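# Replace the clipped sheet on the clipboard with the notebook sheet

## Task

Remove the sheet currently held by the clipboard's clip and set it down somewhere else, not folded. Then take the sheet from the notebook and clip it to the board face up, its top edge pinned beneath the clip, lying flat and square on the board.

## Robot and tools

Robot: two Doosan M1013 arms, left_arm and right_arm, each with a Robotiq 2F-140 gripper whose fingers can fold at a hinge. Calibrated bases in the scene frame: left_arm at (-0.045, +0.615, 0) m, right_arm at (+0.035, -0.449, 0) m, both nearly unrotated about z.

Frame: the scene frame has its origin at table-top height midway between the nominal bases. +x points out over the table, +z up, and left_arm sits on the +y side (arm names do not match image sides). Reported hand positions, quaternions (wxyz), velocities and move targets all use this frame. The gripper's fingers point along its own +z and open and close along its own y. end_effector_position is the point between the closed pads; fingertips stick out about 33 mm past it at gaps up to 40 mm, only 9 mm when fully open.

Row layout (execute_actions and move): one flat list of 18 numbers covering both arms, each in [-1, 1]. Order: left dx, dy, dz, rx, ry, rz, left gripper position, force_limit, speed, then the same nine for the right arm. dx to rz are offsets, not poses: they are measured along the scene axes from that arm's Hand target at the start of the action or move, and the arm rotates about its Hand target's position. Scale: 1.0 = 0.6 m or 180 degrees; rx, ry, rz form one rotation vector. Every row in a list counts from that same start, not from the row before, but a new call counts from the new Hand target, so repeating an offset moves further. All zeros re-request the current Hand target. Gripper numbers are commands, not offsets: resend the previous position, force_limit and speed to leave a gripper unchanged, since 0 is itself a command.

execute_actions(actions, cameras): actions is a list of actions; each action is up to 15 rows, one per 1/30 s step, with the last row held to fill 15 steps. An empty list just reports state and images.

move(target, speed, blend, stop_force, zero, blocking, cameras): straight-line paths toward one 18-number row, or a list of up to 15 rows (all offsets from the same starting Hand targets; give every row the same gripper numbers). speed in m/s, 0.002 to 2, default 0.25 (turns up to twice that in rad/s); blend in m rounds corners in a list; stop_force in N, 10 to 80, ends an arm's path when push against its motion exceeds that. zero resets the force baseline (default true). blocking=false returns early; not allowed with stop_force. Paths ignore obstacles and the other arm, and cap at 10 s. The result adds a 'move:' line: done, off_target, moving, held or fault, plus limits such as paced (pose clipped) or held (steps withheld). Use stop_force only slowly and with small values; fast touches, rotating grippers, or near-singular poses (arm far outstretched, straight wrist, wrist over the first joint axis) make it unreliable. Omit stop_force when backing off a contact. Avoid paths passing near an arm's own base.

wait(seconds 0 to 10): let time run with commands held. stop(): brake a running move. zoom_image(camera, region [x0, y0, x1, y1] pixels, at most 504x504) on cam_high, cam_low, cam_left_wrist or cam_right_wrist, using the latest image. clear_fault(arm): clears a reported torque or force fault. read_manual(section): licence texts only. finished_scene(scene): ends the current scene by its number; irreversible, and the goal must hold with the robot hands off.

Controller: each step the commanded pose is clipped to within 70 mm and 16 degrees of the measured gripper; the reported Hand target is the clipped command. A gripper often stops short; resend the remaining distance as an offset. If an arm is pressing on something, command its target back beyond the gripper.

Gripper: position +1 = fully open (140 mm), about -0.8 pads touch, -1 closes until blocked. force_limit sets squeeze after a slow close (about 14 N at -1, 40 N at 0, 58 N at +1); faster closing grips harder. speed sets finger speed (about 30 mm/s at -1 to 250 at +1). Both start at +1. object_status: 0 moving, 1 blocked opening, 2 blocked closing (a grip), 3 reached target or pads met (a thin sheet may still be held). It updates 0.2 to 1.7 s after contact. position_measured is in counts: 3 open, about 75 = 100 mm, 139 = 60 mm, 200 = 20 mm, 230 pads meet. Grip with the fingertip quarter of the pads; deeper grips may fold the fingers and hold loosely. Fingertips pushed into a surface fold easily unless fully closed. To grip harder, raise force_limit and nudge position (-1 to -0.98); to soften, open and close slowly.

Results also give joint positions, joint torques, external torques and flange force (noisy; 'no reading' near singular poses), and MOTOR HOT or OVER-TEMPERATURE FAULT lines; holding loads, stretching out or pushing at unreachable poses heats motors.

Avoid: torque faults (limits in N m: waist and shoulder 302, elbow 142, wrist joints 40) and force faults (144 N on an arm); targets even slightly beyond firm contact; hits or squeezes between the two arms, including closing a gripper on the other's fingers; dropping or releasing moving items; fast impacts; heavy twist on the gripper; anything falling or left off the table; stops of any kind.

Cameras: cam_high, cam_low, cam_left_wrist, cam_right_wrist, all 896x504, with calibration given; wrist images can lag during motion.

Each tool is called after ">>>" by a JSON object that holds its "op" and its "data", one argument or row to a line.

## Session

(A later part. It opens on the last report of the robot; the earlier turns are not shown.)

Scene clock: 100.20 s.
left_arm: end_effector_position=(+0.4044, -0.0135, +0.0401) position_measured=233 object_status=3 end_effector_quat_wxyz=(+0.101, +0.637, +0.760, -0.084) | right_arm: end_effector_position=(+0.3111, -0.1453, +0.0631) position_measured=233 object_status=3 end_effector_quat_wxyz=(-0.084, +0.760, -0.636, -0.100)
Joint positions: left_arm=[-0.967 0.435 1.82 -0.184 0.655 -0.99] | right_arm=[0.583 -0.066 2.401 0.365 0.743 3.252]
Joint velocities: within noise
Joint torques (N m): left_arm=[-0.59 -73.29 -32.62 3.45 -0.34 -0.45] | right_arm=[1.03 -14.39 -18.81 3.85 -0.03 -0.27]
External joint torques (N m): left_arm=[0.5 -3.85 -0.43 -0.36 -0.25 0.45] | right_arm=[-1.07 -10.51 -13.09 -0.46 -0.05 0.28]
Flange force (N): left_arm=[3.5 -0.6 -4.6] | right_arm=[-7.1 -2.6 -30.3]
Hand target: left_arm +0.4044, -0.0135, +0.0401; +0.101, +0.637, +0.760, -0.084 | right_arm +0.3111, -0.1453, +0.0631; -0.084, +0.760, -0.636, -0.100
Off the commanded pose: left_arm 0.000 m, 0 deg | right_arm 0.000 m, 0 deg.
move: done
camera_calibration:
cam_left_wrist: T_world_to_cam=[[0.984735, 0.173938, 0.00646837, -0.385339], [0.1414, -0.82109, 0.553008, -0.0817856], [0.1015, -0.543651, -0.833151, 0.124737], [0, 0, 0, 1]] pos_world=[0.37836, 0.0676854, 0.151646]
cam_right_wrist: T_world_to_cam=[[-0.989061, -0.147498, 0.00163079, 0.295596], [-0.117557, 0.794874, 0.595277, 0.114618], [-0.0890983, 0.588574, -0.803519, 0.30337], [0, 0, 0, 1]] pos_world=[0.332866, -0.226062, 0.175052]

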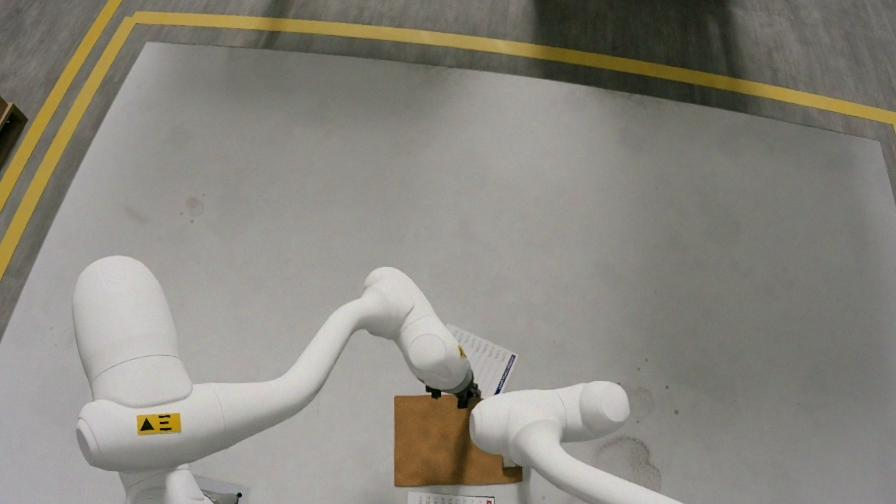

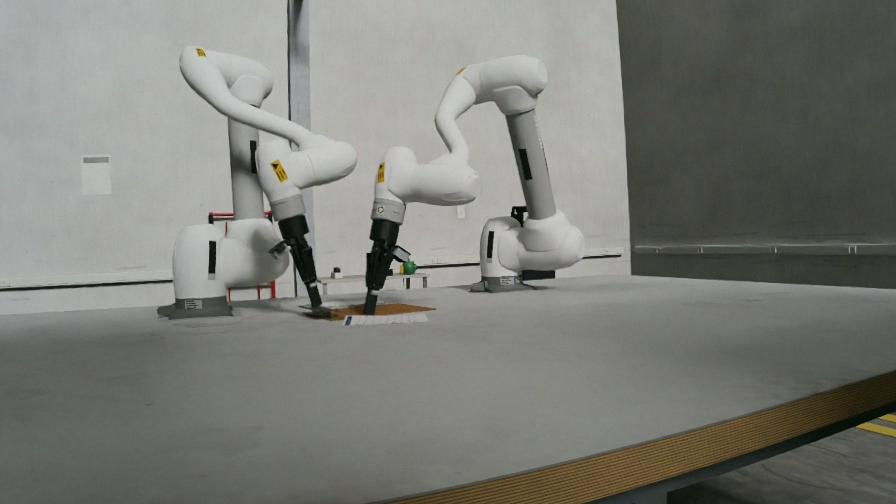

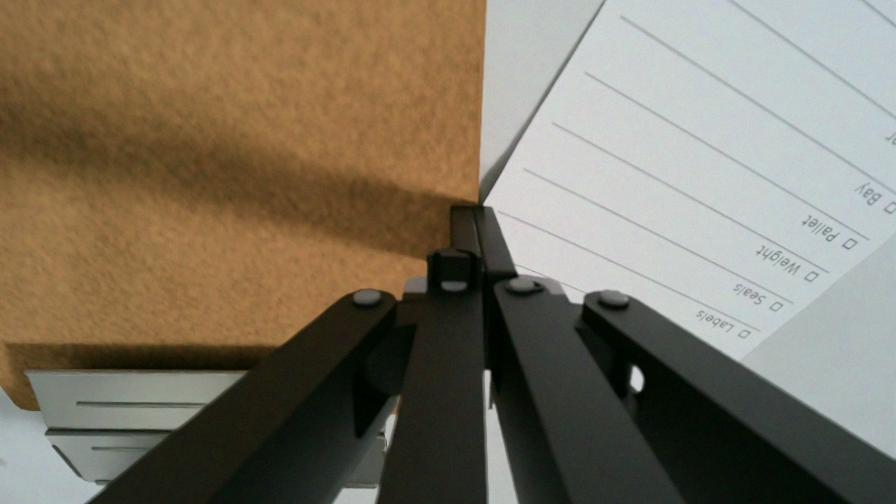

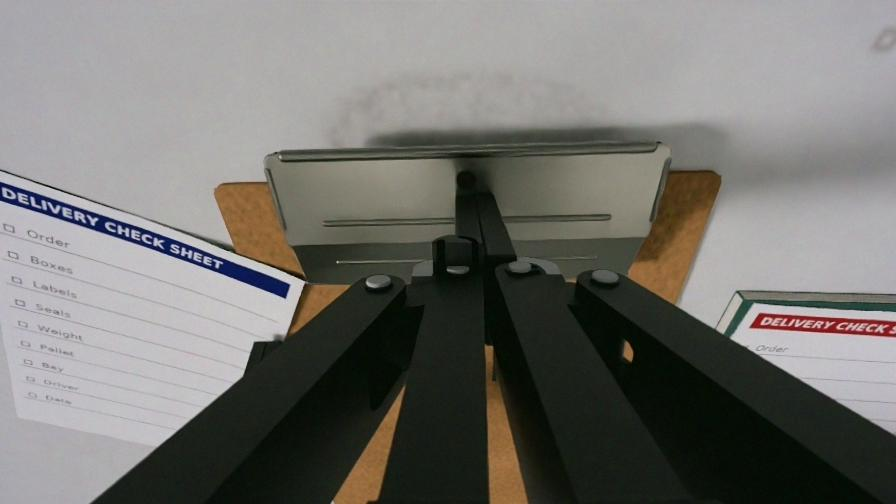

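>>> {"op": "move", "data": {
  "target": [
    [0.0075,0.0013,-0.0003,0,0,0,-1,-1,0,0,0,0,0,0,0,-1,-1,0],
    [0.0175,0.0031,-0.006,0,0,0,-1,-1,0,0,0,0,0,0,0,-1,-1,0],
    [0.055,0.01,-0.0065,0,0,0,-1,-1,0,0,0,0,0,0,0,-1,-1,0]
  ],
  "speed": 0.04
}}

Scene clock: 101.93 s.
left_arm: end_effector_position=(+0.4373, -0.0075, +0.0363) position_measured=233 object_status=3 end_effector_quat_wxyz=(+0.101, +0.637, +0.760, -0.084) | right_arm: end_effector_position=(+0.3111, -0.1453, +0.0631) position_measured=233 object_status=3 end_effector_quat_wxyz=(-0.084, +0.760, -0.636, -0.100)
Joint positions: left_arm=[-0.925 0.46 1.788 -0.198 0.668 -0.939] | right_arm=[0.583 -0.066 2.401 0.365 0.743 3.252]
Joint velocities: within noise
Joint torques (N m): left_arm=[12.65 -51.36 -22.34 8.06 -2.45 -0.44] | right_arm=[-0.62 -14.82 -18.92 2.32 -0.29 -0.31]
External joint torques (N m): left_arm=[-12.29 -28.42 -10.77 -4.97 1.89 0.44] | right_arm=[0.72 -10.13 -12.83 1.05 0.22 0.31]
Flange force (N): left_arm=[-4.6 -19.0 -36.8] | right_arm=[-11.0 -1.2 -27.5]
Hand target: left_arm +0.4374, -0.0075, +0.0362; +0.101, +0.637, +0.760, -0.084 | right_arm +0.3111, -0.1453, +0.0631; -0.084, +0.760, -0.636, -0.100
Off the commanded pose: left_arm 0.000 m, 0 deg | right_arm 0.000 m, 0 deg.
move: done
camera_calibration:
cam_left_wrist: T_world_to_cam=[[0.984737, 0.173928, 0.00645396, -0.418753], [0.141392, -0.821046, 0.553076, -0.0793645], [0.101495, -0.543721, -0.833106, 0.121411], [0, 0, 0, 1]] pos_world=[0.41126, 0.0736851, 0.147746]
cam_right_wrist: T_world_to_cam=[[-0.989061, -0.147498, 0.00163079, 0.295596], [-0.117557, 0.794874, 0.595277, 0.114618], [-0.0890983, 0.588574, -0.803519, 0.30337], [0, 0, 0, 1]] pos_world=[0.332866, -0.226062, 0.175052]

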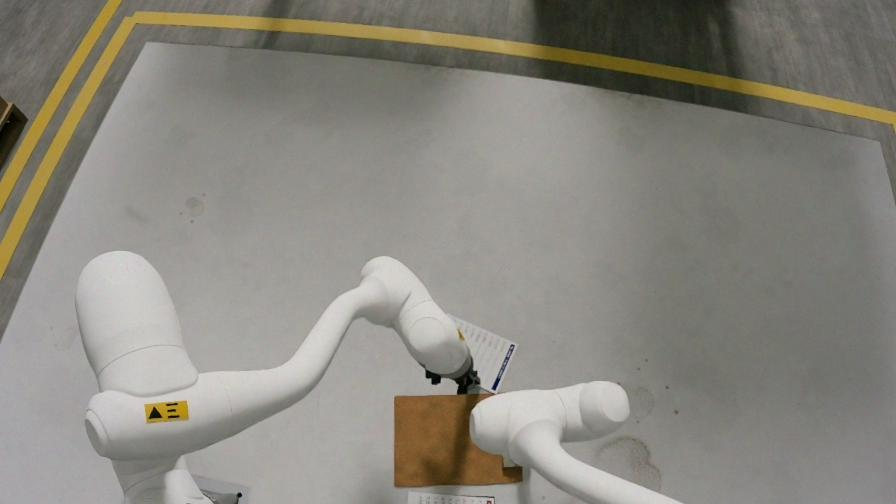

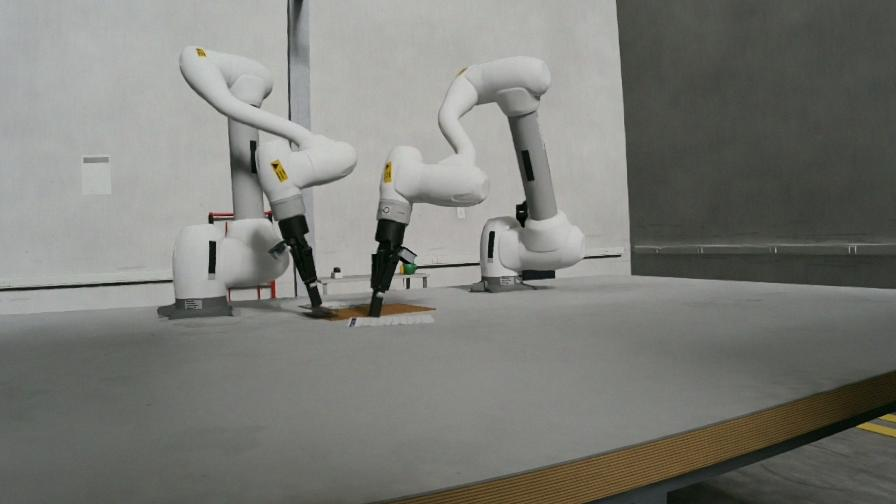

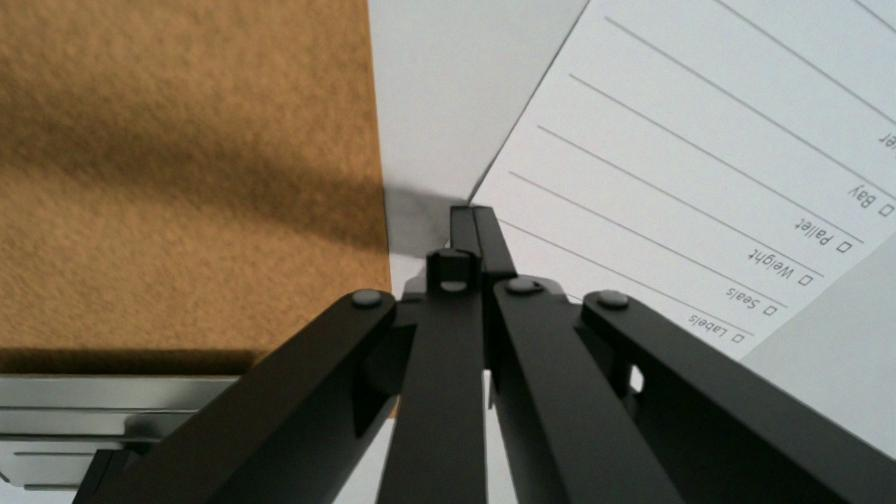

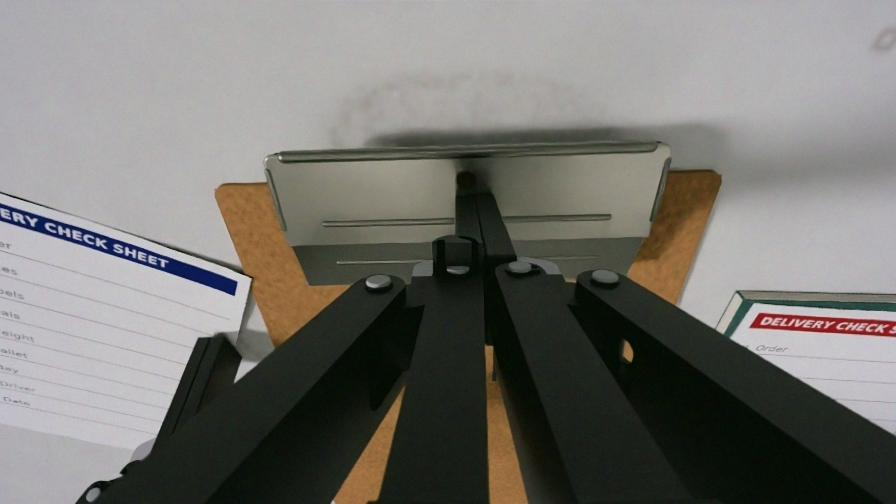

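>>> {"op": "move", "data": {
  "target": [
    [0,0,0.001,0,0,0,-1,-1,0,0,0,0,0,0,0,-1,-1,0],
    [0.15,0.027,0.001,0,0,0,-1,-1,0,0,0,0,0,0,0,-1,-1,0]
  ],
  "speed": 0.07
}}

Scene clock: 103.77 s.
left_arm: end_effector_position=(+0.5273, +0.0087, +0.0368) position_measured=233 object_status=3 end_effector_quat_wxyz=(+0.101, +0.637, +0.760, -0.084) | right_arm: end_effector_position=(+0.3111, -0.1453, +0.0631) position_measured=233 object_status=3 end_effector_quat_wxyz=(-0.084, +0.760, -0.636, -0.100)
Joint positions: left_arm=[-0.818 0.526 1.679 -0.22 0.729 -0.825] | right_arm=[0.583 -0.066 2.401 0.365 0.743 3.252]
Joint velocities: within noise
Joint torques (N m): left_arm=[5.97 -71.7 -29.71 5.25 -1.88 -0.14] | right_arm=[-1.14 -15.07 -18.63 2.36 -0.35 -0.31]
External joint torques (N m): left_arm=[-6.85 -14.88 -4.44 -2.16 1.38 0.14] | right_arm=[1.13 -9.94 -13.2 1.02 0.28 0.31]
Flange force (N): left_arm=[-1.9 -11.7 -18.3] | right_arm=[-12.4 -1.6 -27.3]
Hand target: left_arm +0.5274, +0.0087, +0.0368; +0.101, +0.637, +0.760, -0.084 | right_arm +0.3111, -0.1453, +0.0631; -0.084, +0.760, -0.636, -0.100
Off the commanded pose: left_arm 0.000 m, 0 deg | right_arm 0.000 m, 0 deg.
move: done
camera_calibration:
cam_left_wrist: T_world_to_cam=[[0.984735, 0.173938, 0.00646837, -0.510203], [0.1414, -0.82109, 0.553008, -0.0791106], [0.1015, -0.543651, -0.833151, 0.121583], [0, 0, 0, 1]] pos_world=[0.50126, 0.0898854, 0.148346]
cam_right_wrist: T_world_to_cam=[[-0.989061, -0.147498, 0.00163079, 0.295596], [-0.117557, 0.794874, 0.595277, 0.114618], [-0.0890983, 0.588574, -0.803519, 0.30337], [0, 0, 0, 1]] pos_world=[0.332866, -0.226062, 0.175052]

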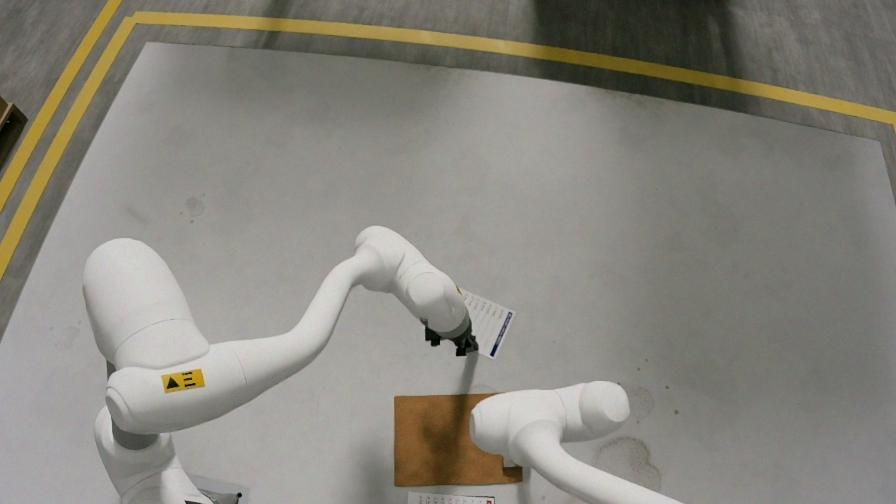

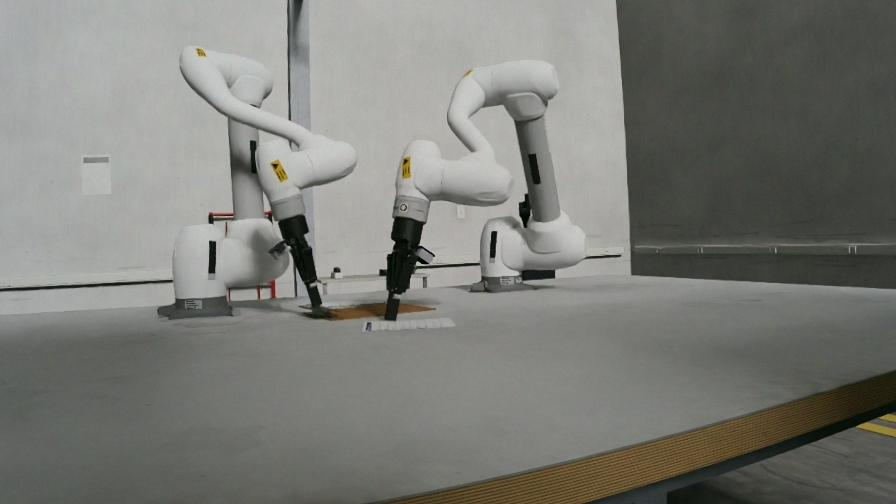

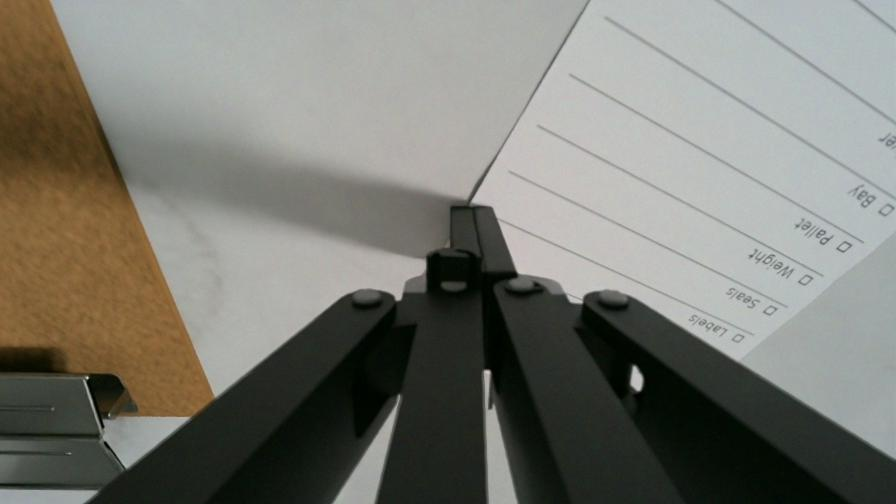

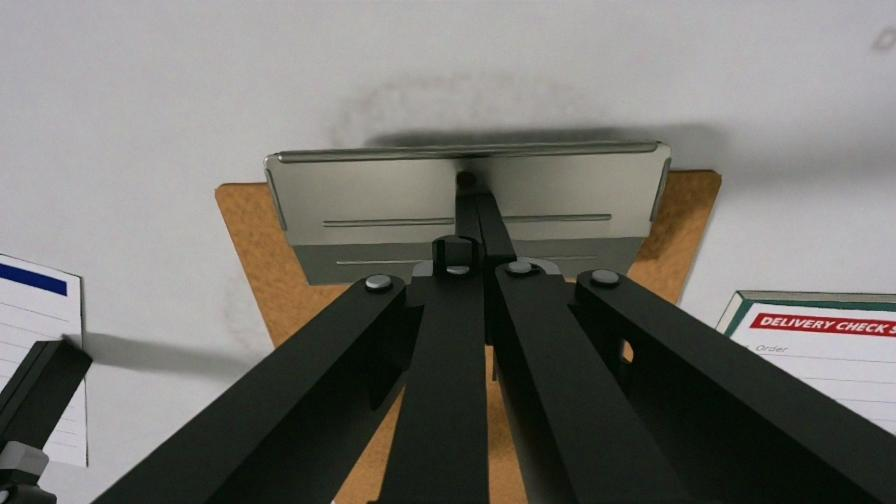

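>>> {"op": "move", "data": {
  "target": [
    [0,0,0.06,0,0,0,-1,-1,0,0,0,0,0,0,0,-1,-1,0],
    [-0.45,0.14,0.13,0.0137,0.0024,0,-1,-1,0,0,0,0,0,0,0,-1,-1,0],
    [-0.912,-0.056,0.1,0.0274,0.0048,0,-1,-1,0,0,0,0,0,0,0,-1,-1,0]
  ],
  "speed": 0.3,
  "blend": [0.03,0.08,0]
}}

Scene clock: 106.90 s.
left_arm: end_effector_position=(-0.0197, -0.0248, +0.0968) position_measured=233 object_status=3 end_effector_quat_wxyz=(+0.068, +0.640, +0.764, -0.056) | right_arm: end_effector_position=(+0.3111, -0.1453, +0.0631) position_measured=233 object_status=3 end_effector_quat_wxyz=(-0.084, +0.760, -0.636, -0.100)
Joint positions: left_arm=[-1.626 0.217 1.994 0.055 0.76 -1.818] | right_arm=[0.583 -0.066 2.401 0.365 0.743 3.252]
Joint velocities: within noise
Joint torques (N m): left_arm=[-2.14 -56.67 -35.68 3.26 -0.24 -0.43] | right_arm=[-1.43 -14.89 -18.71 2.31 -0.36 -0.29]
External joint torques (N m): left_arm=[2.13 -0.48 1.1 0.3 -0.19 0.43] | right_arm=[1.48 -10.08 -13.1 1.07 0.28 0.29]
Flange force (N): left_arm=[1.9 4.7 0.5] | right_arm=[-13.1 -0.9 -27.2]
Hand target: left_arm -0.0198, -0.0249, +0.0968; +0.068, +0.640, +0.764, -0.056 | right_arm +0.3111, -0.1453, +0.0631; -0.084, +0.760, -0.636, -0.100
Off the commanded pose: left_arm 0.000 m, 0 deg | right_arm 0.000 m, 0 deg.
move: done; blend cut to 0.018 m at target 1
camera_calibration:
cam_left_wrist: T_world_to_cam=[[0.984817, 0.173471, 0.00653906, 0.0338696], [0.14927, -0.865452, 0.478239, -0.056256], [0.0886199, -0.470001, -0.878206, 0.214822], [0, 0, 0, 1]] pos_world=[-0.0439955, 0.0464043, 0.21534]
cam_right_wrist: T_world_to_cam=[[-0.989061, -0.147498, 0.00163079, 0.295596], [-0.117557, 0.794874, 0.595277, 0.114618], [-0.0890983, 0.588574, -0.803519, 0.30337], [0, 0, 0, 1]] pos_world=[0.332866, -0.226062, 0.175052]

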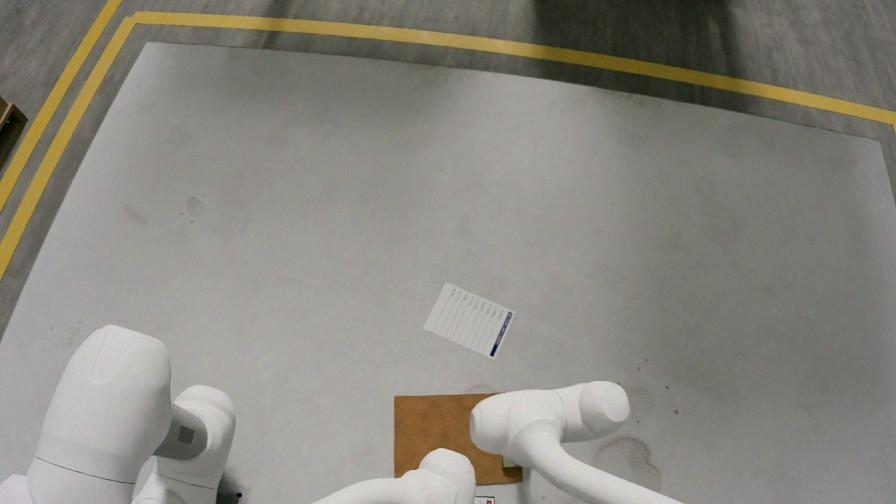

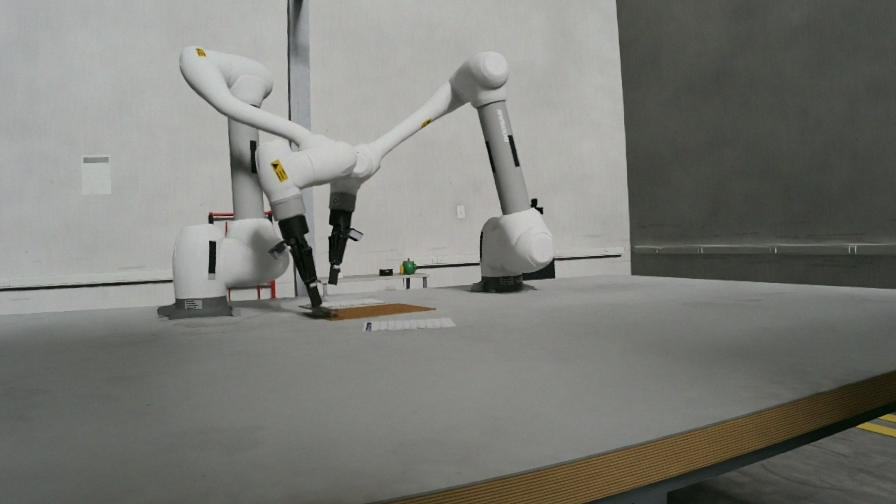

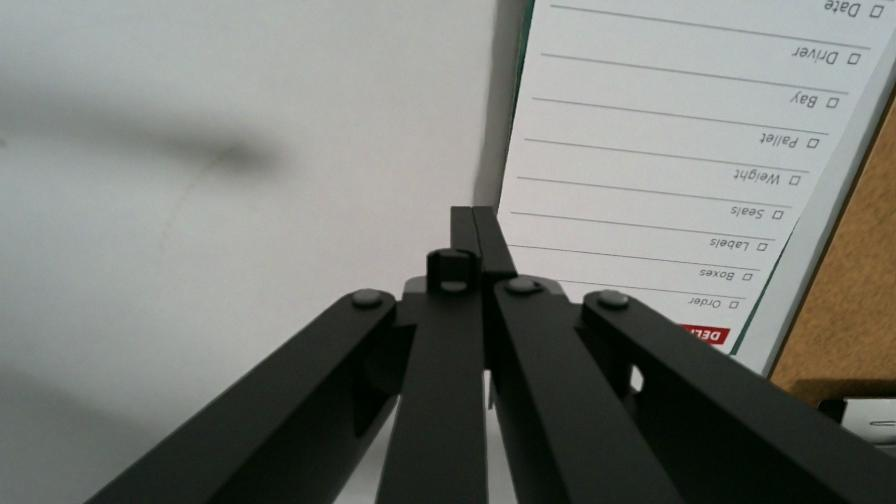

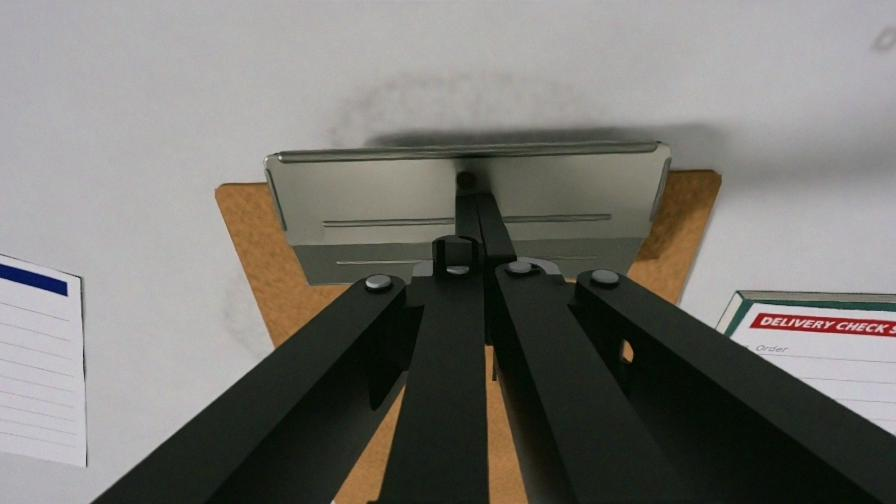

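>>> {"op": "zoom_image", "data": {
  "camera": "cam_left_wrist",
  "region": [440, 0, 896, 420]
}}

Scaled by 1.105 from the camera's 896x504 image, which has a finer 1280x720 frame.

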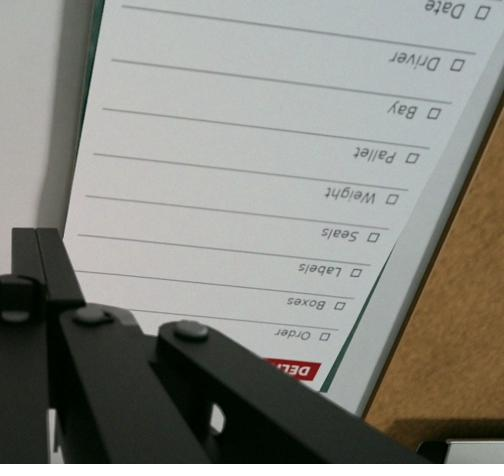

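>>> {"op": "move", "data": {
  "target": [
    [0,0,-0.0895,0,0,0,-1,-1,0,0,0,0,0,0,0,-1,-1,0],
    [0.05,0.009,-0.0895,0,0,0,-1,-1,0,0,0,0,0,0,0,-1,-1,0]
  ],
  "speed": [0.1,0.04]
}}

>>> {"op": "zoom_image", "data": {
  "camera": "cam_left_wrist",
  "region": [440, 0, 896, 420]
}}

Scene clock: 109.10 s.
left_arm: end_effector_position=(+0.0102, -0.0195, +0.0431) position_measured=233 object_status=3 end_effector_quat_wxyz=(+0.068, +0.640, +0.764, -0.056) | right_arm: end_effector_position=(+0.3111, -0.1453, +0.0631) position_measured=233 object_status=3 end_effector_quat_wxyz=(-0.084, +0.760, -0.636, -0.100)
Joint positions: left_arm=[-1.574 0.273 2.043 0.048 0.653 -1.766] | right_arm=[0.583 -0.066 2.401 0.365 0.743 3.252]
Joint velocities: within noise
Joint torques (N m): left_arm=[1.14 -59.15 -31.84 3.04 0.26 -0.72] | right_arm=[-0.94 -14.47 -18.74 2.31 -0.36 -0.27]
External joint torques (N m): left_arm=[-1.05 -0.99 -0.04 0.23 -0.71 0.72] | right_arm=[1.09 -10.62 -13.05 1.07 0.29 0.27]
Flange force (N): left_arm=[1.6 -0.2 -0.2] | right_arm=[-11.8 -0.5 -28.4]
Hand target: left_arm +0.0102, -0.0195, +0.0431; +0.068, +0.640, +0.764, -0.056 | right_arm +0.3111, -0.1453, +0.0631; -0.084, +0.760, -0.636, -0.100
Off the commanded pose: left_arm 0.000 m, 0 deg | right_arm 0.000 m, 0 deg.
move: done
camera_calibration:
cam_left_wrist: T_world_to_cam=[[0.984832, 0.173387, 0.00658683, 0.0038347], [0.149173, -0.865469, 0.478238, -0.0303645], [0.0886208, -0.470001, -0.878206, 0.16755], [0, 0, 0, 1]] pos_world=[-0.0140954, 0.0518045, 0.16164]
cam_right_wrist: T_world_to_cam=[[-0.989061, -0.147498, 0.00163079, 0.295596], [-0.117557, 0.794874, 0.595277, 0.114618], [-0.0890983, 0.588574, -0.803519, 0.30337], [0, 0, 0, 1]] pos_world=[0.332866, -0.226062, 0.175052]

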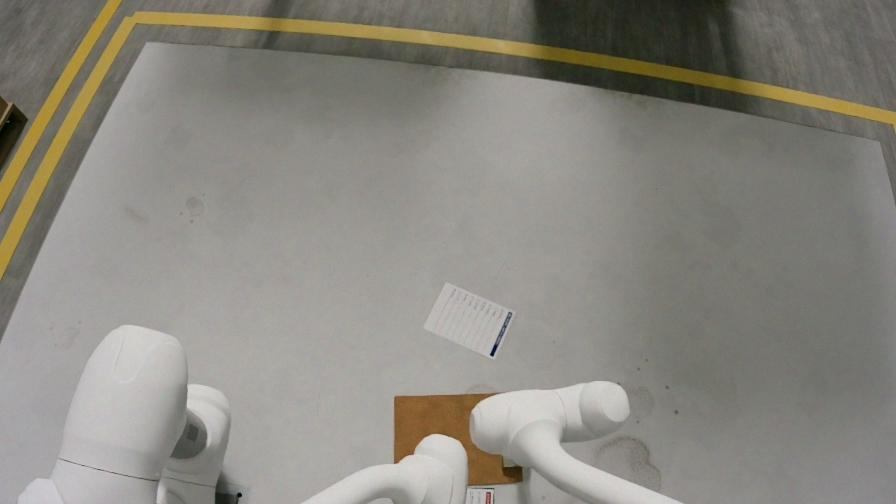

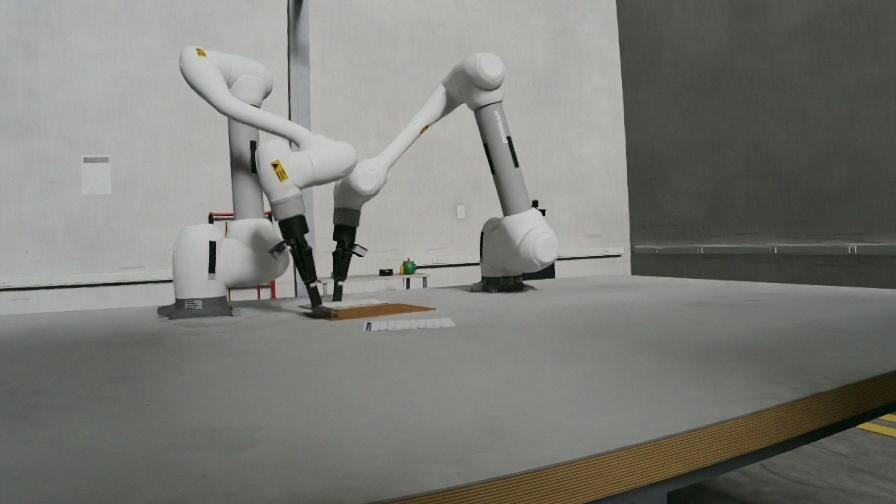

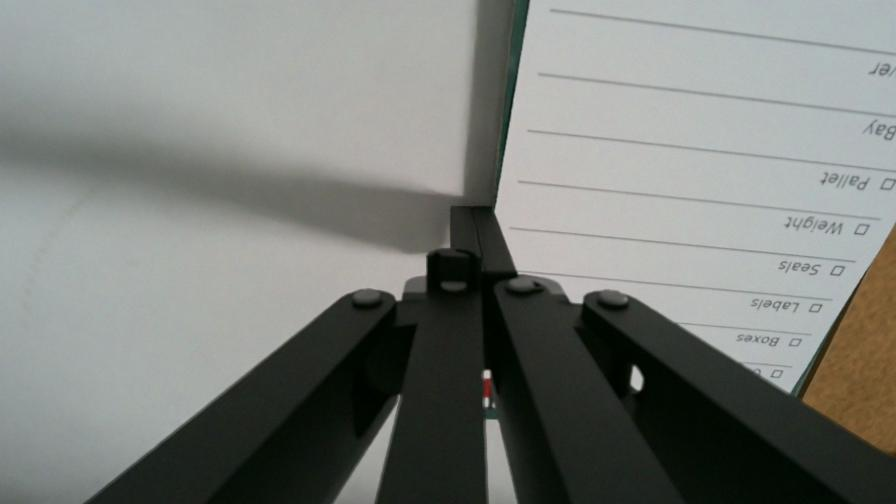

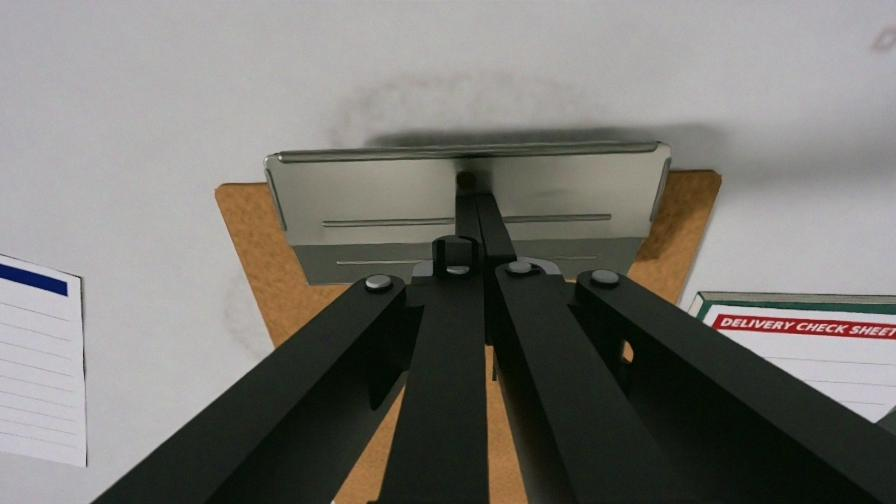

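Scaled by 1.105 from the camera's 896x504 image, which has a finer 1280x720 frame.

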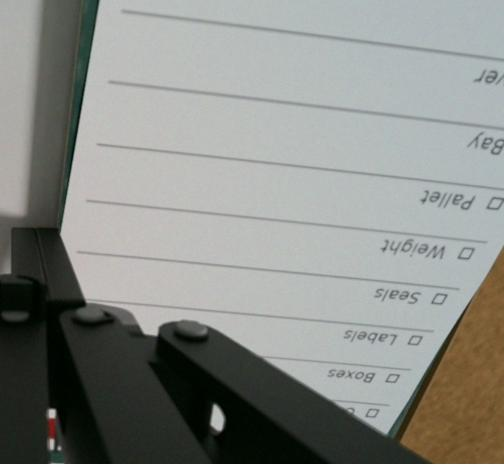

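>>> {"op": "move", "data": {
  "target": [
    [-0.006,-0.001,0,0,0,0,-1,-1,0,0,0,0,0,0,0,-1,-1,0],
    [-0.006,-0.001,0.0007,0,0,0,-1,-1,0,0,0,0,0,0,0,-1,-1,0],
    [0.025,0.0045,0.0007,0,0,0,-1,-1,0,0,0,0,0,0,0,-1,-1,0]
  ],
  "speed": [0.05,0.03,0.03]
}}

>>> {"op": "zoom_image", "data": {
  "camera": "cam_left_wrist",
  "region": [440, 0, 896, 420]
}}

Scene clock: 110.40 s.
left_arm: end_effector_position=(+0.0252, -0.0168, +0.0436) position_measured=233 object_status=3 end_effector_quat_wxyz=(+0.068, +0.640, +0.764, -0.056) | right_arm: end_effector_position=(+0.3111, -0.1453, +0.0631) position_measured=233 object_status=3 end_effector_quat_wxyz=(-0.084, +0.760, -0.636, -0.100) end_effector_velocity=(-0.002, +0.001, +0.000) end_effector_angular_velocity=(+0.000, +0.001, +0.004)
Joint positions: left_arm=[-1.548 0.271 2.045 0.04 0.652 -1.734] | right_arm=[0.583 -0.066 2.401 0.365 0.743 3.252]
Joint velocities: left_arm=[within noise] | right_arm=[0.005 0 0 0 0.001 0.001]
Joint torques (N m): left_arm=[4.49 -51.3 -26.02 4.44 0.89 -0.56] | right_arm=[-1.24 -15.18 -18.41 2.24 -0.25 -0.35]
External joint torques (N m): left_arm=[-4.57 -8.48 -5.72 -1.2 -1.33 0.56] | right_arm=[1.27 -9.72 -13.36 1.14 0.18 0.35]
Flange force (N): left_arm=[-0.1 -5.9 -12.3] | right_arm=[-13.0 -2.0 -26.6]
Hand target: left_arm +0.0252, -0.0168, +0.0436; +0.068, +0.640, +0.764, -0.056 | right_arm +0.3111, -0.1453, +0.0631; -0.084, +0.760, -0.636, -0.100
Off the commanded pose: left_arm 0.000 m, 0 deg | right_arm 0.000 m, 0 deg.
move: done
camera_calibration:
cam_left_wrist: T_world_to_cam=[[0.984832, 0.173387, 0.00658683, -0.0114086], [0.149173, -0.865469, 0.478238, -0.0304566], [0.0886208, -0.470001, -0.878206, 0.167841], [0, 0, 0, 1]] pos_world=[0.000904593, 0.0545045, 0.16204]
cam_right_wrist: T_world_to_cam=[[-0.989061, -0.147498, 0.00163079, 0.295596], [-0.117557, 0.794874, 0.595277, 0.114618], [-0.0890983, 0.588574, -0.803519, 0.30337], [0, 0, 0, 1]] pos_world=[0.332866, -0.226062, 0.175052]

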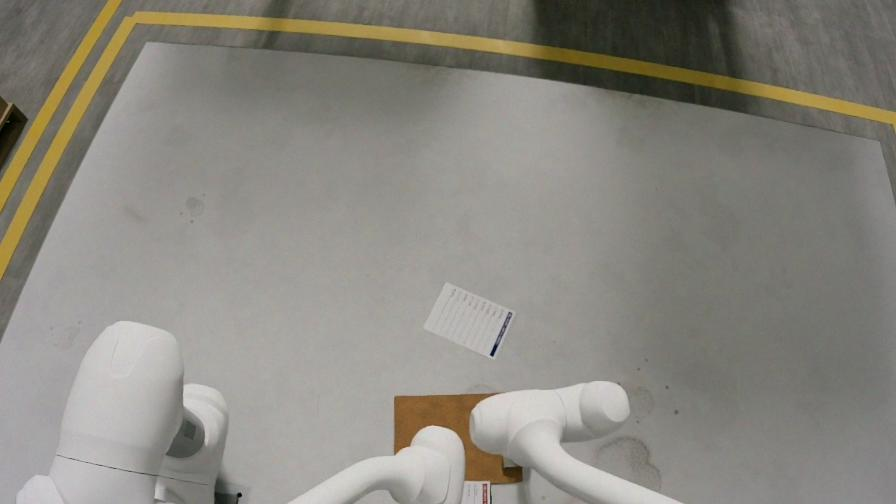

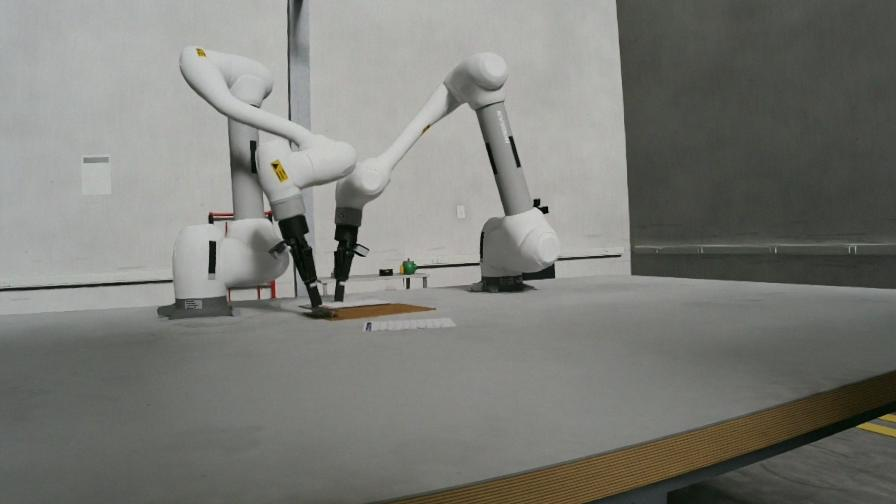

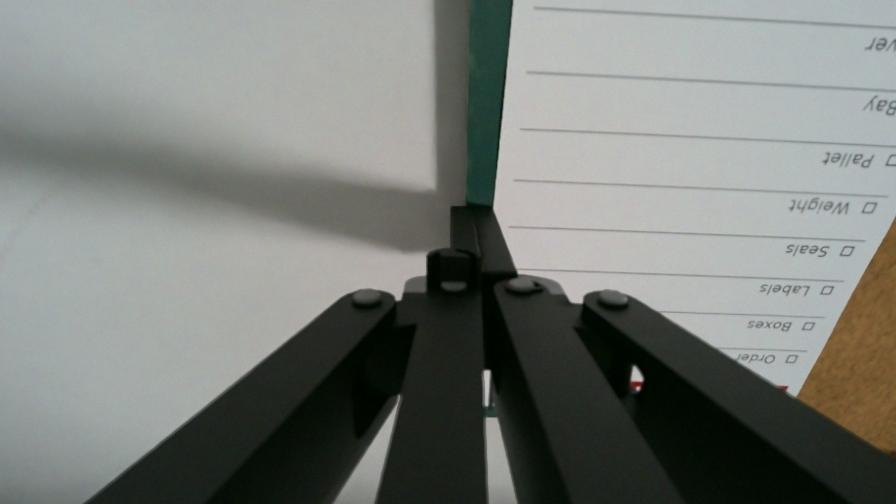

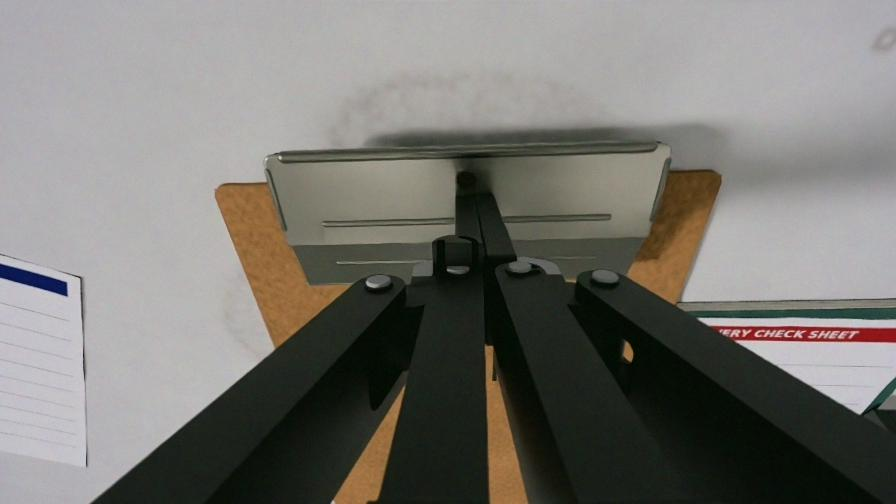

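Scaled by 1.105 from the camera's 896x504 image, which has a finer 1280x720 frame.

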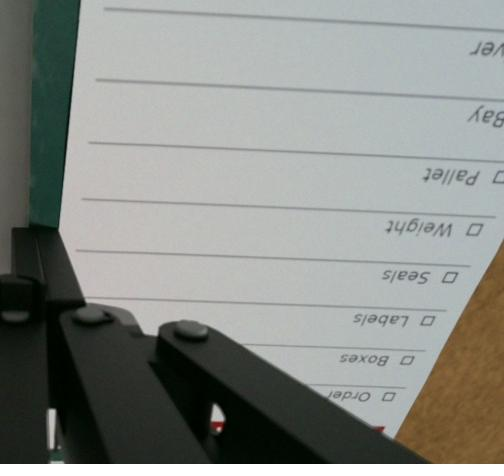

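>>> {"op": "move", "data": {
  "target": [0.115,0.0203,0.0003,0,0,0,-1,-1,0,0,0,0,0,0,0,-1,-1,0],
  "speed": 0.05
}}

>>> {"op": "zoom_image", "data": {
  "camera": "cam_left_wrist",
  "region": [440, 0, 896, 420]
}}

Scene clock: 112.53 s.
left_arm: end_effector_position=(+0.0942, -0.0046, +0.0438) position_measured=233 object_status=3 end_effector_quat_wxyz=(+0.068, +0.640, +0.764, -0.056) | right_arm: end_effector_position=(+0.3111, -0.1453, +0.0631) position_measured=233 object_status=3 end_effector_quat_wxyz=(-0.084, +0.760, -0.636, -0.100)
Joint positions: left_arm=[-1.427 0.269 2.046 0.006 0.65 -1.587] | right_arm=[0.583 -0.066 2.401 0.365 0.743 3.252]
Joint velocities: within noise
Joint torques (N m): left_arm=[3.62 -53.53 -28.48 3.91 0.42 -0.3] | right_arm=[-0.98 -15.1 -18.46 2.27 -0.35 -0.27]
External joint torques (N m): left_arm=[-3.79 -5.92 -3.18 -0.71 -0.87 0.3] | right_arm=[0.96 -9.91 -13.37 1.11 0.27 0.27]
Flange force (N): left_arm=[1.1 -5.7 -8.2] | right_arm=[-12.0 -2.1 -27.4]
Hand target: left_arm +0.0942, -0.0046, +0.0437; +0.068, +0.640, +0.764, -0.056 | right_arm +0.3111, -0.1453, +0.0631; -0.084, +0.760, -0.636, -0.100
Off the commanded pose: left_arm 0.000 m, 0 deg | right_arm 0.000 m, 0 deg.
move: done
camera_calibration:
cam_left_wrist: T_world_to_cam=[[0.984832, 0.173387, 0.00658683, -0.0814786], [0.149173, -0.865469, 0.478238, -0.0302865], [0.0886208, -0.470001, -0.878206, 0.167636], [0, 0, 0, 1]] pos_world=[0.0699046, 0.0667045, 0.16224]
cam_right_wrist: T_world_to_cam=[[-0.989061, -0.147498, 0.00163079, 0.295596], [-0.117557, 0.794874, 0.595277, 0.114618], [-0.0890983, 0.588574, -0.803519, 0.30337], [0, 0, 0, 1]] pos_world=[0.332866, -0.226062, 0.175052]

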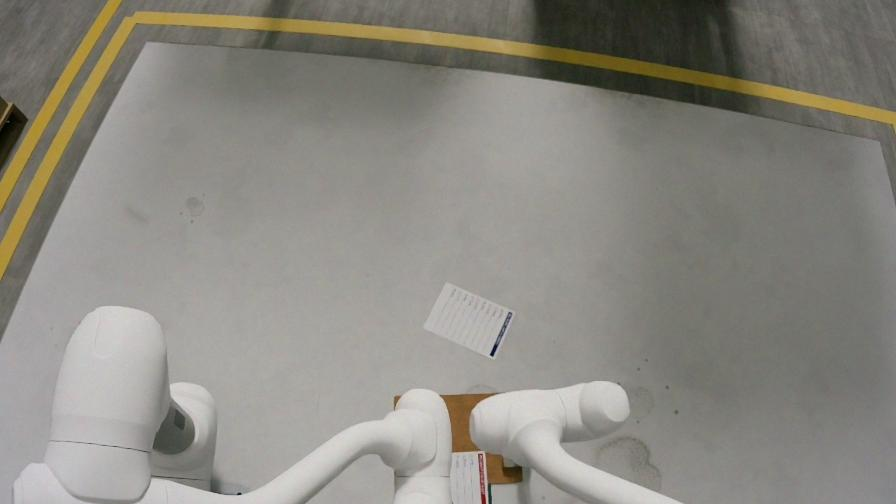

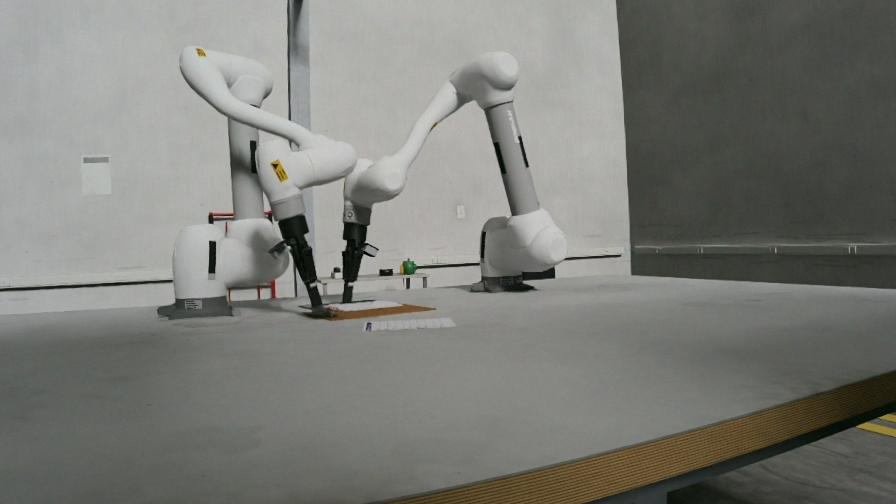

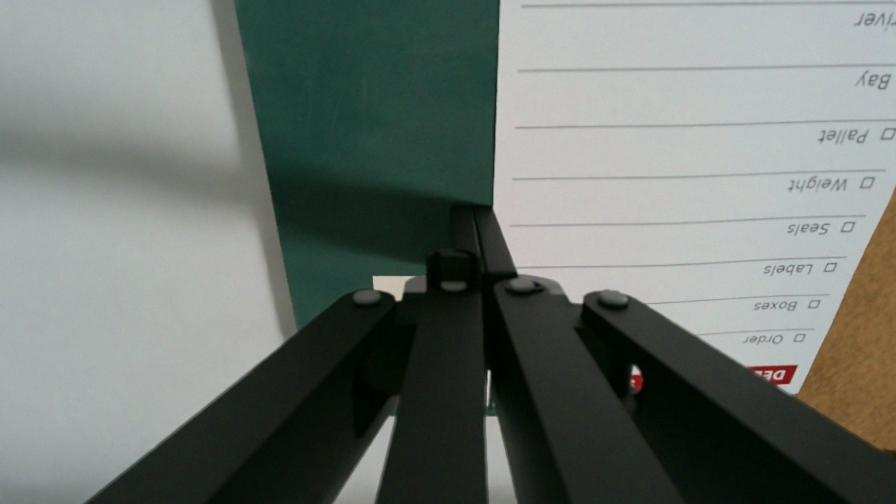

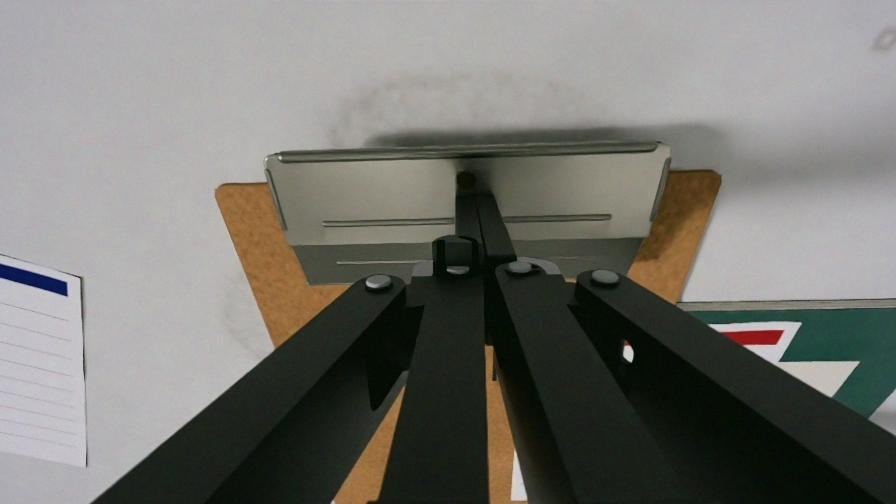

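Scaled by 1.105 from the camera's 896x504 image, which has a finer 1280x720 frame.

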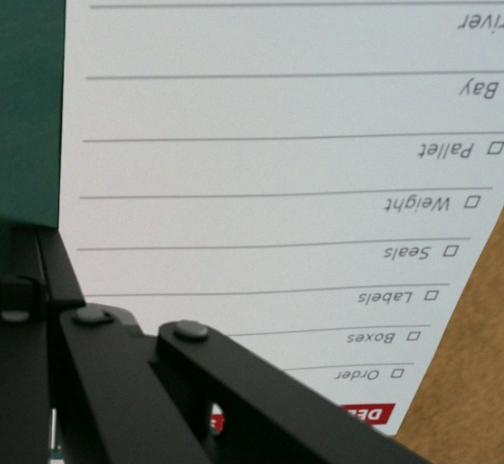

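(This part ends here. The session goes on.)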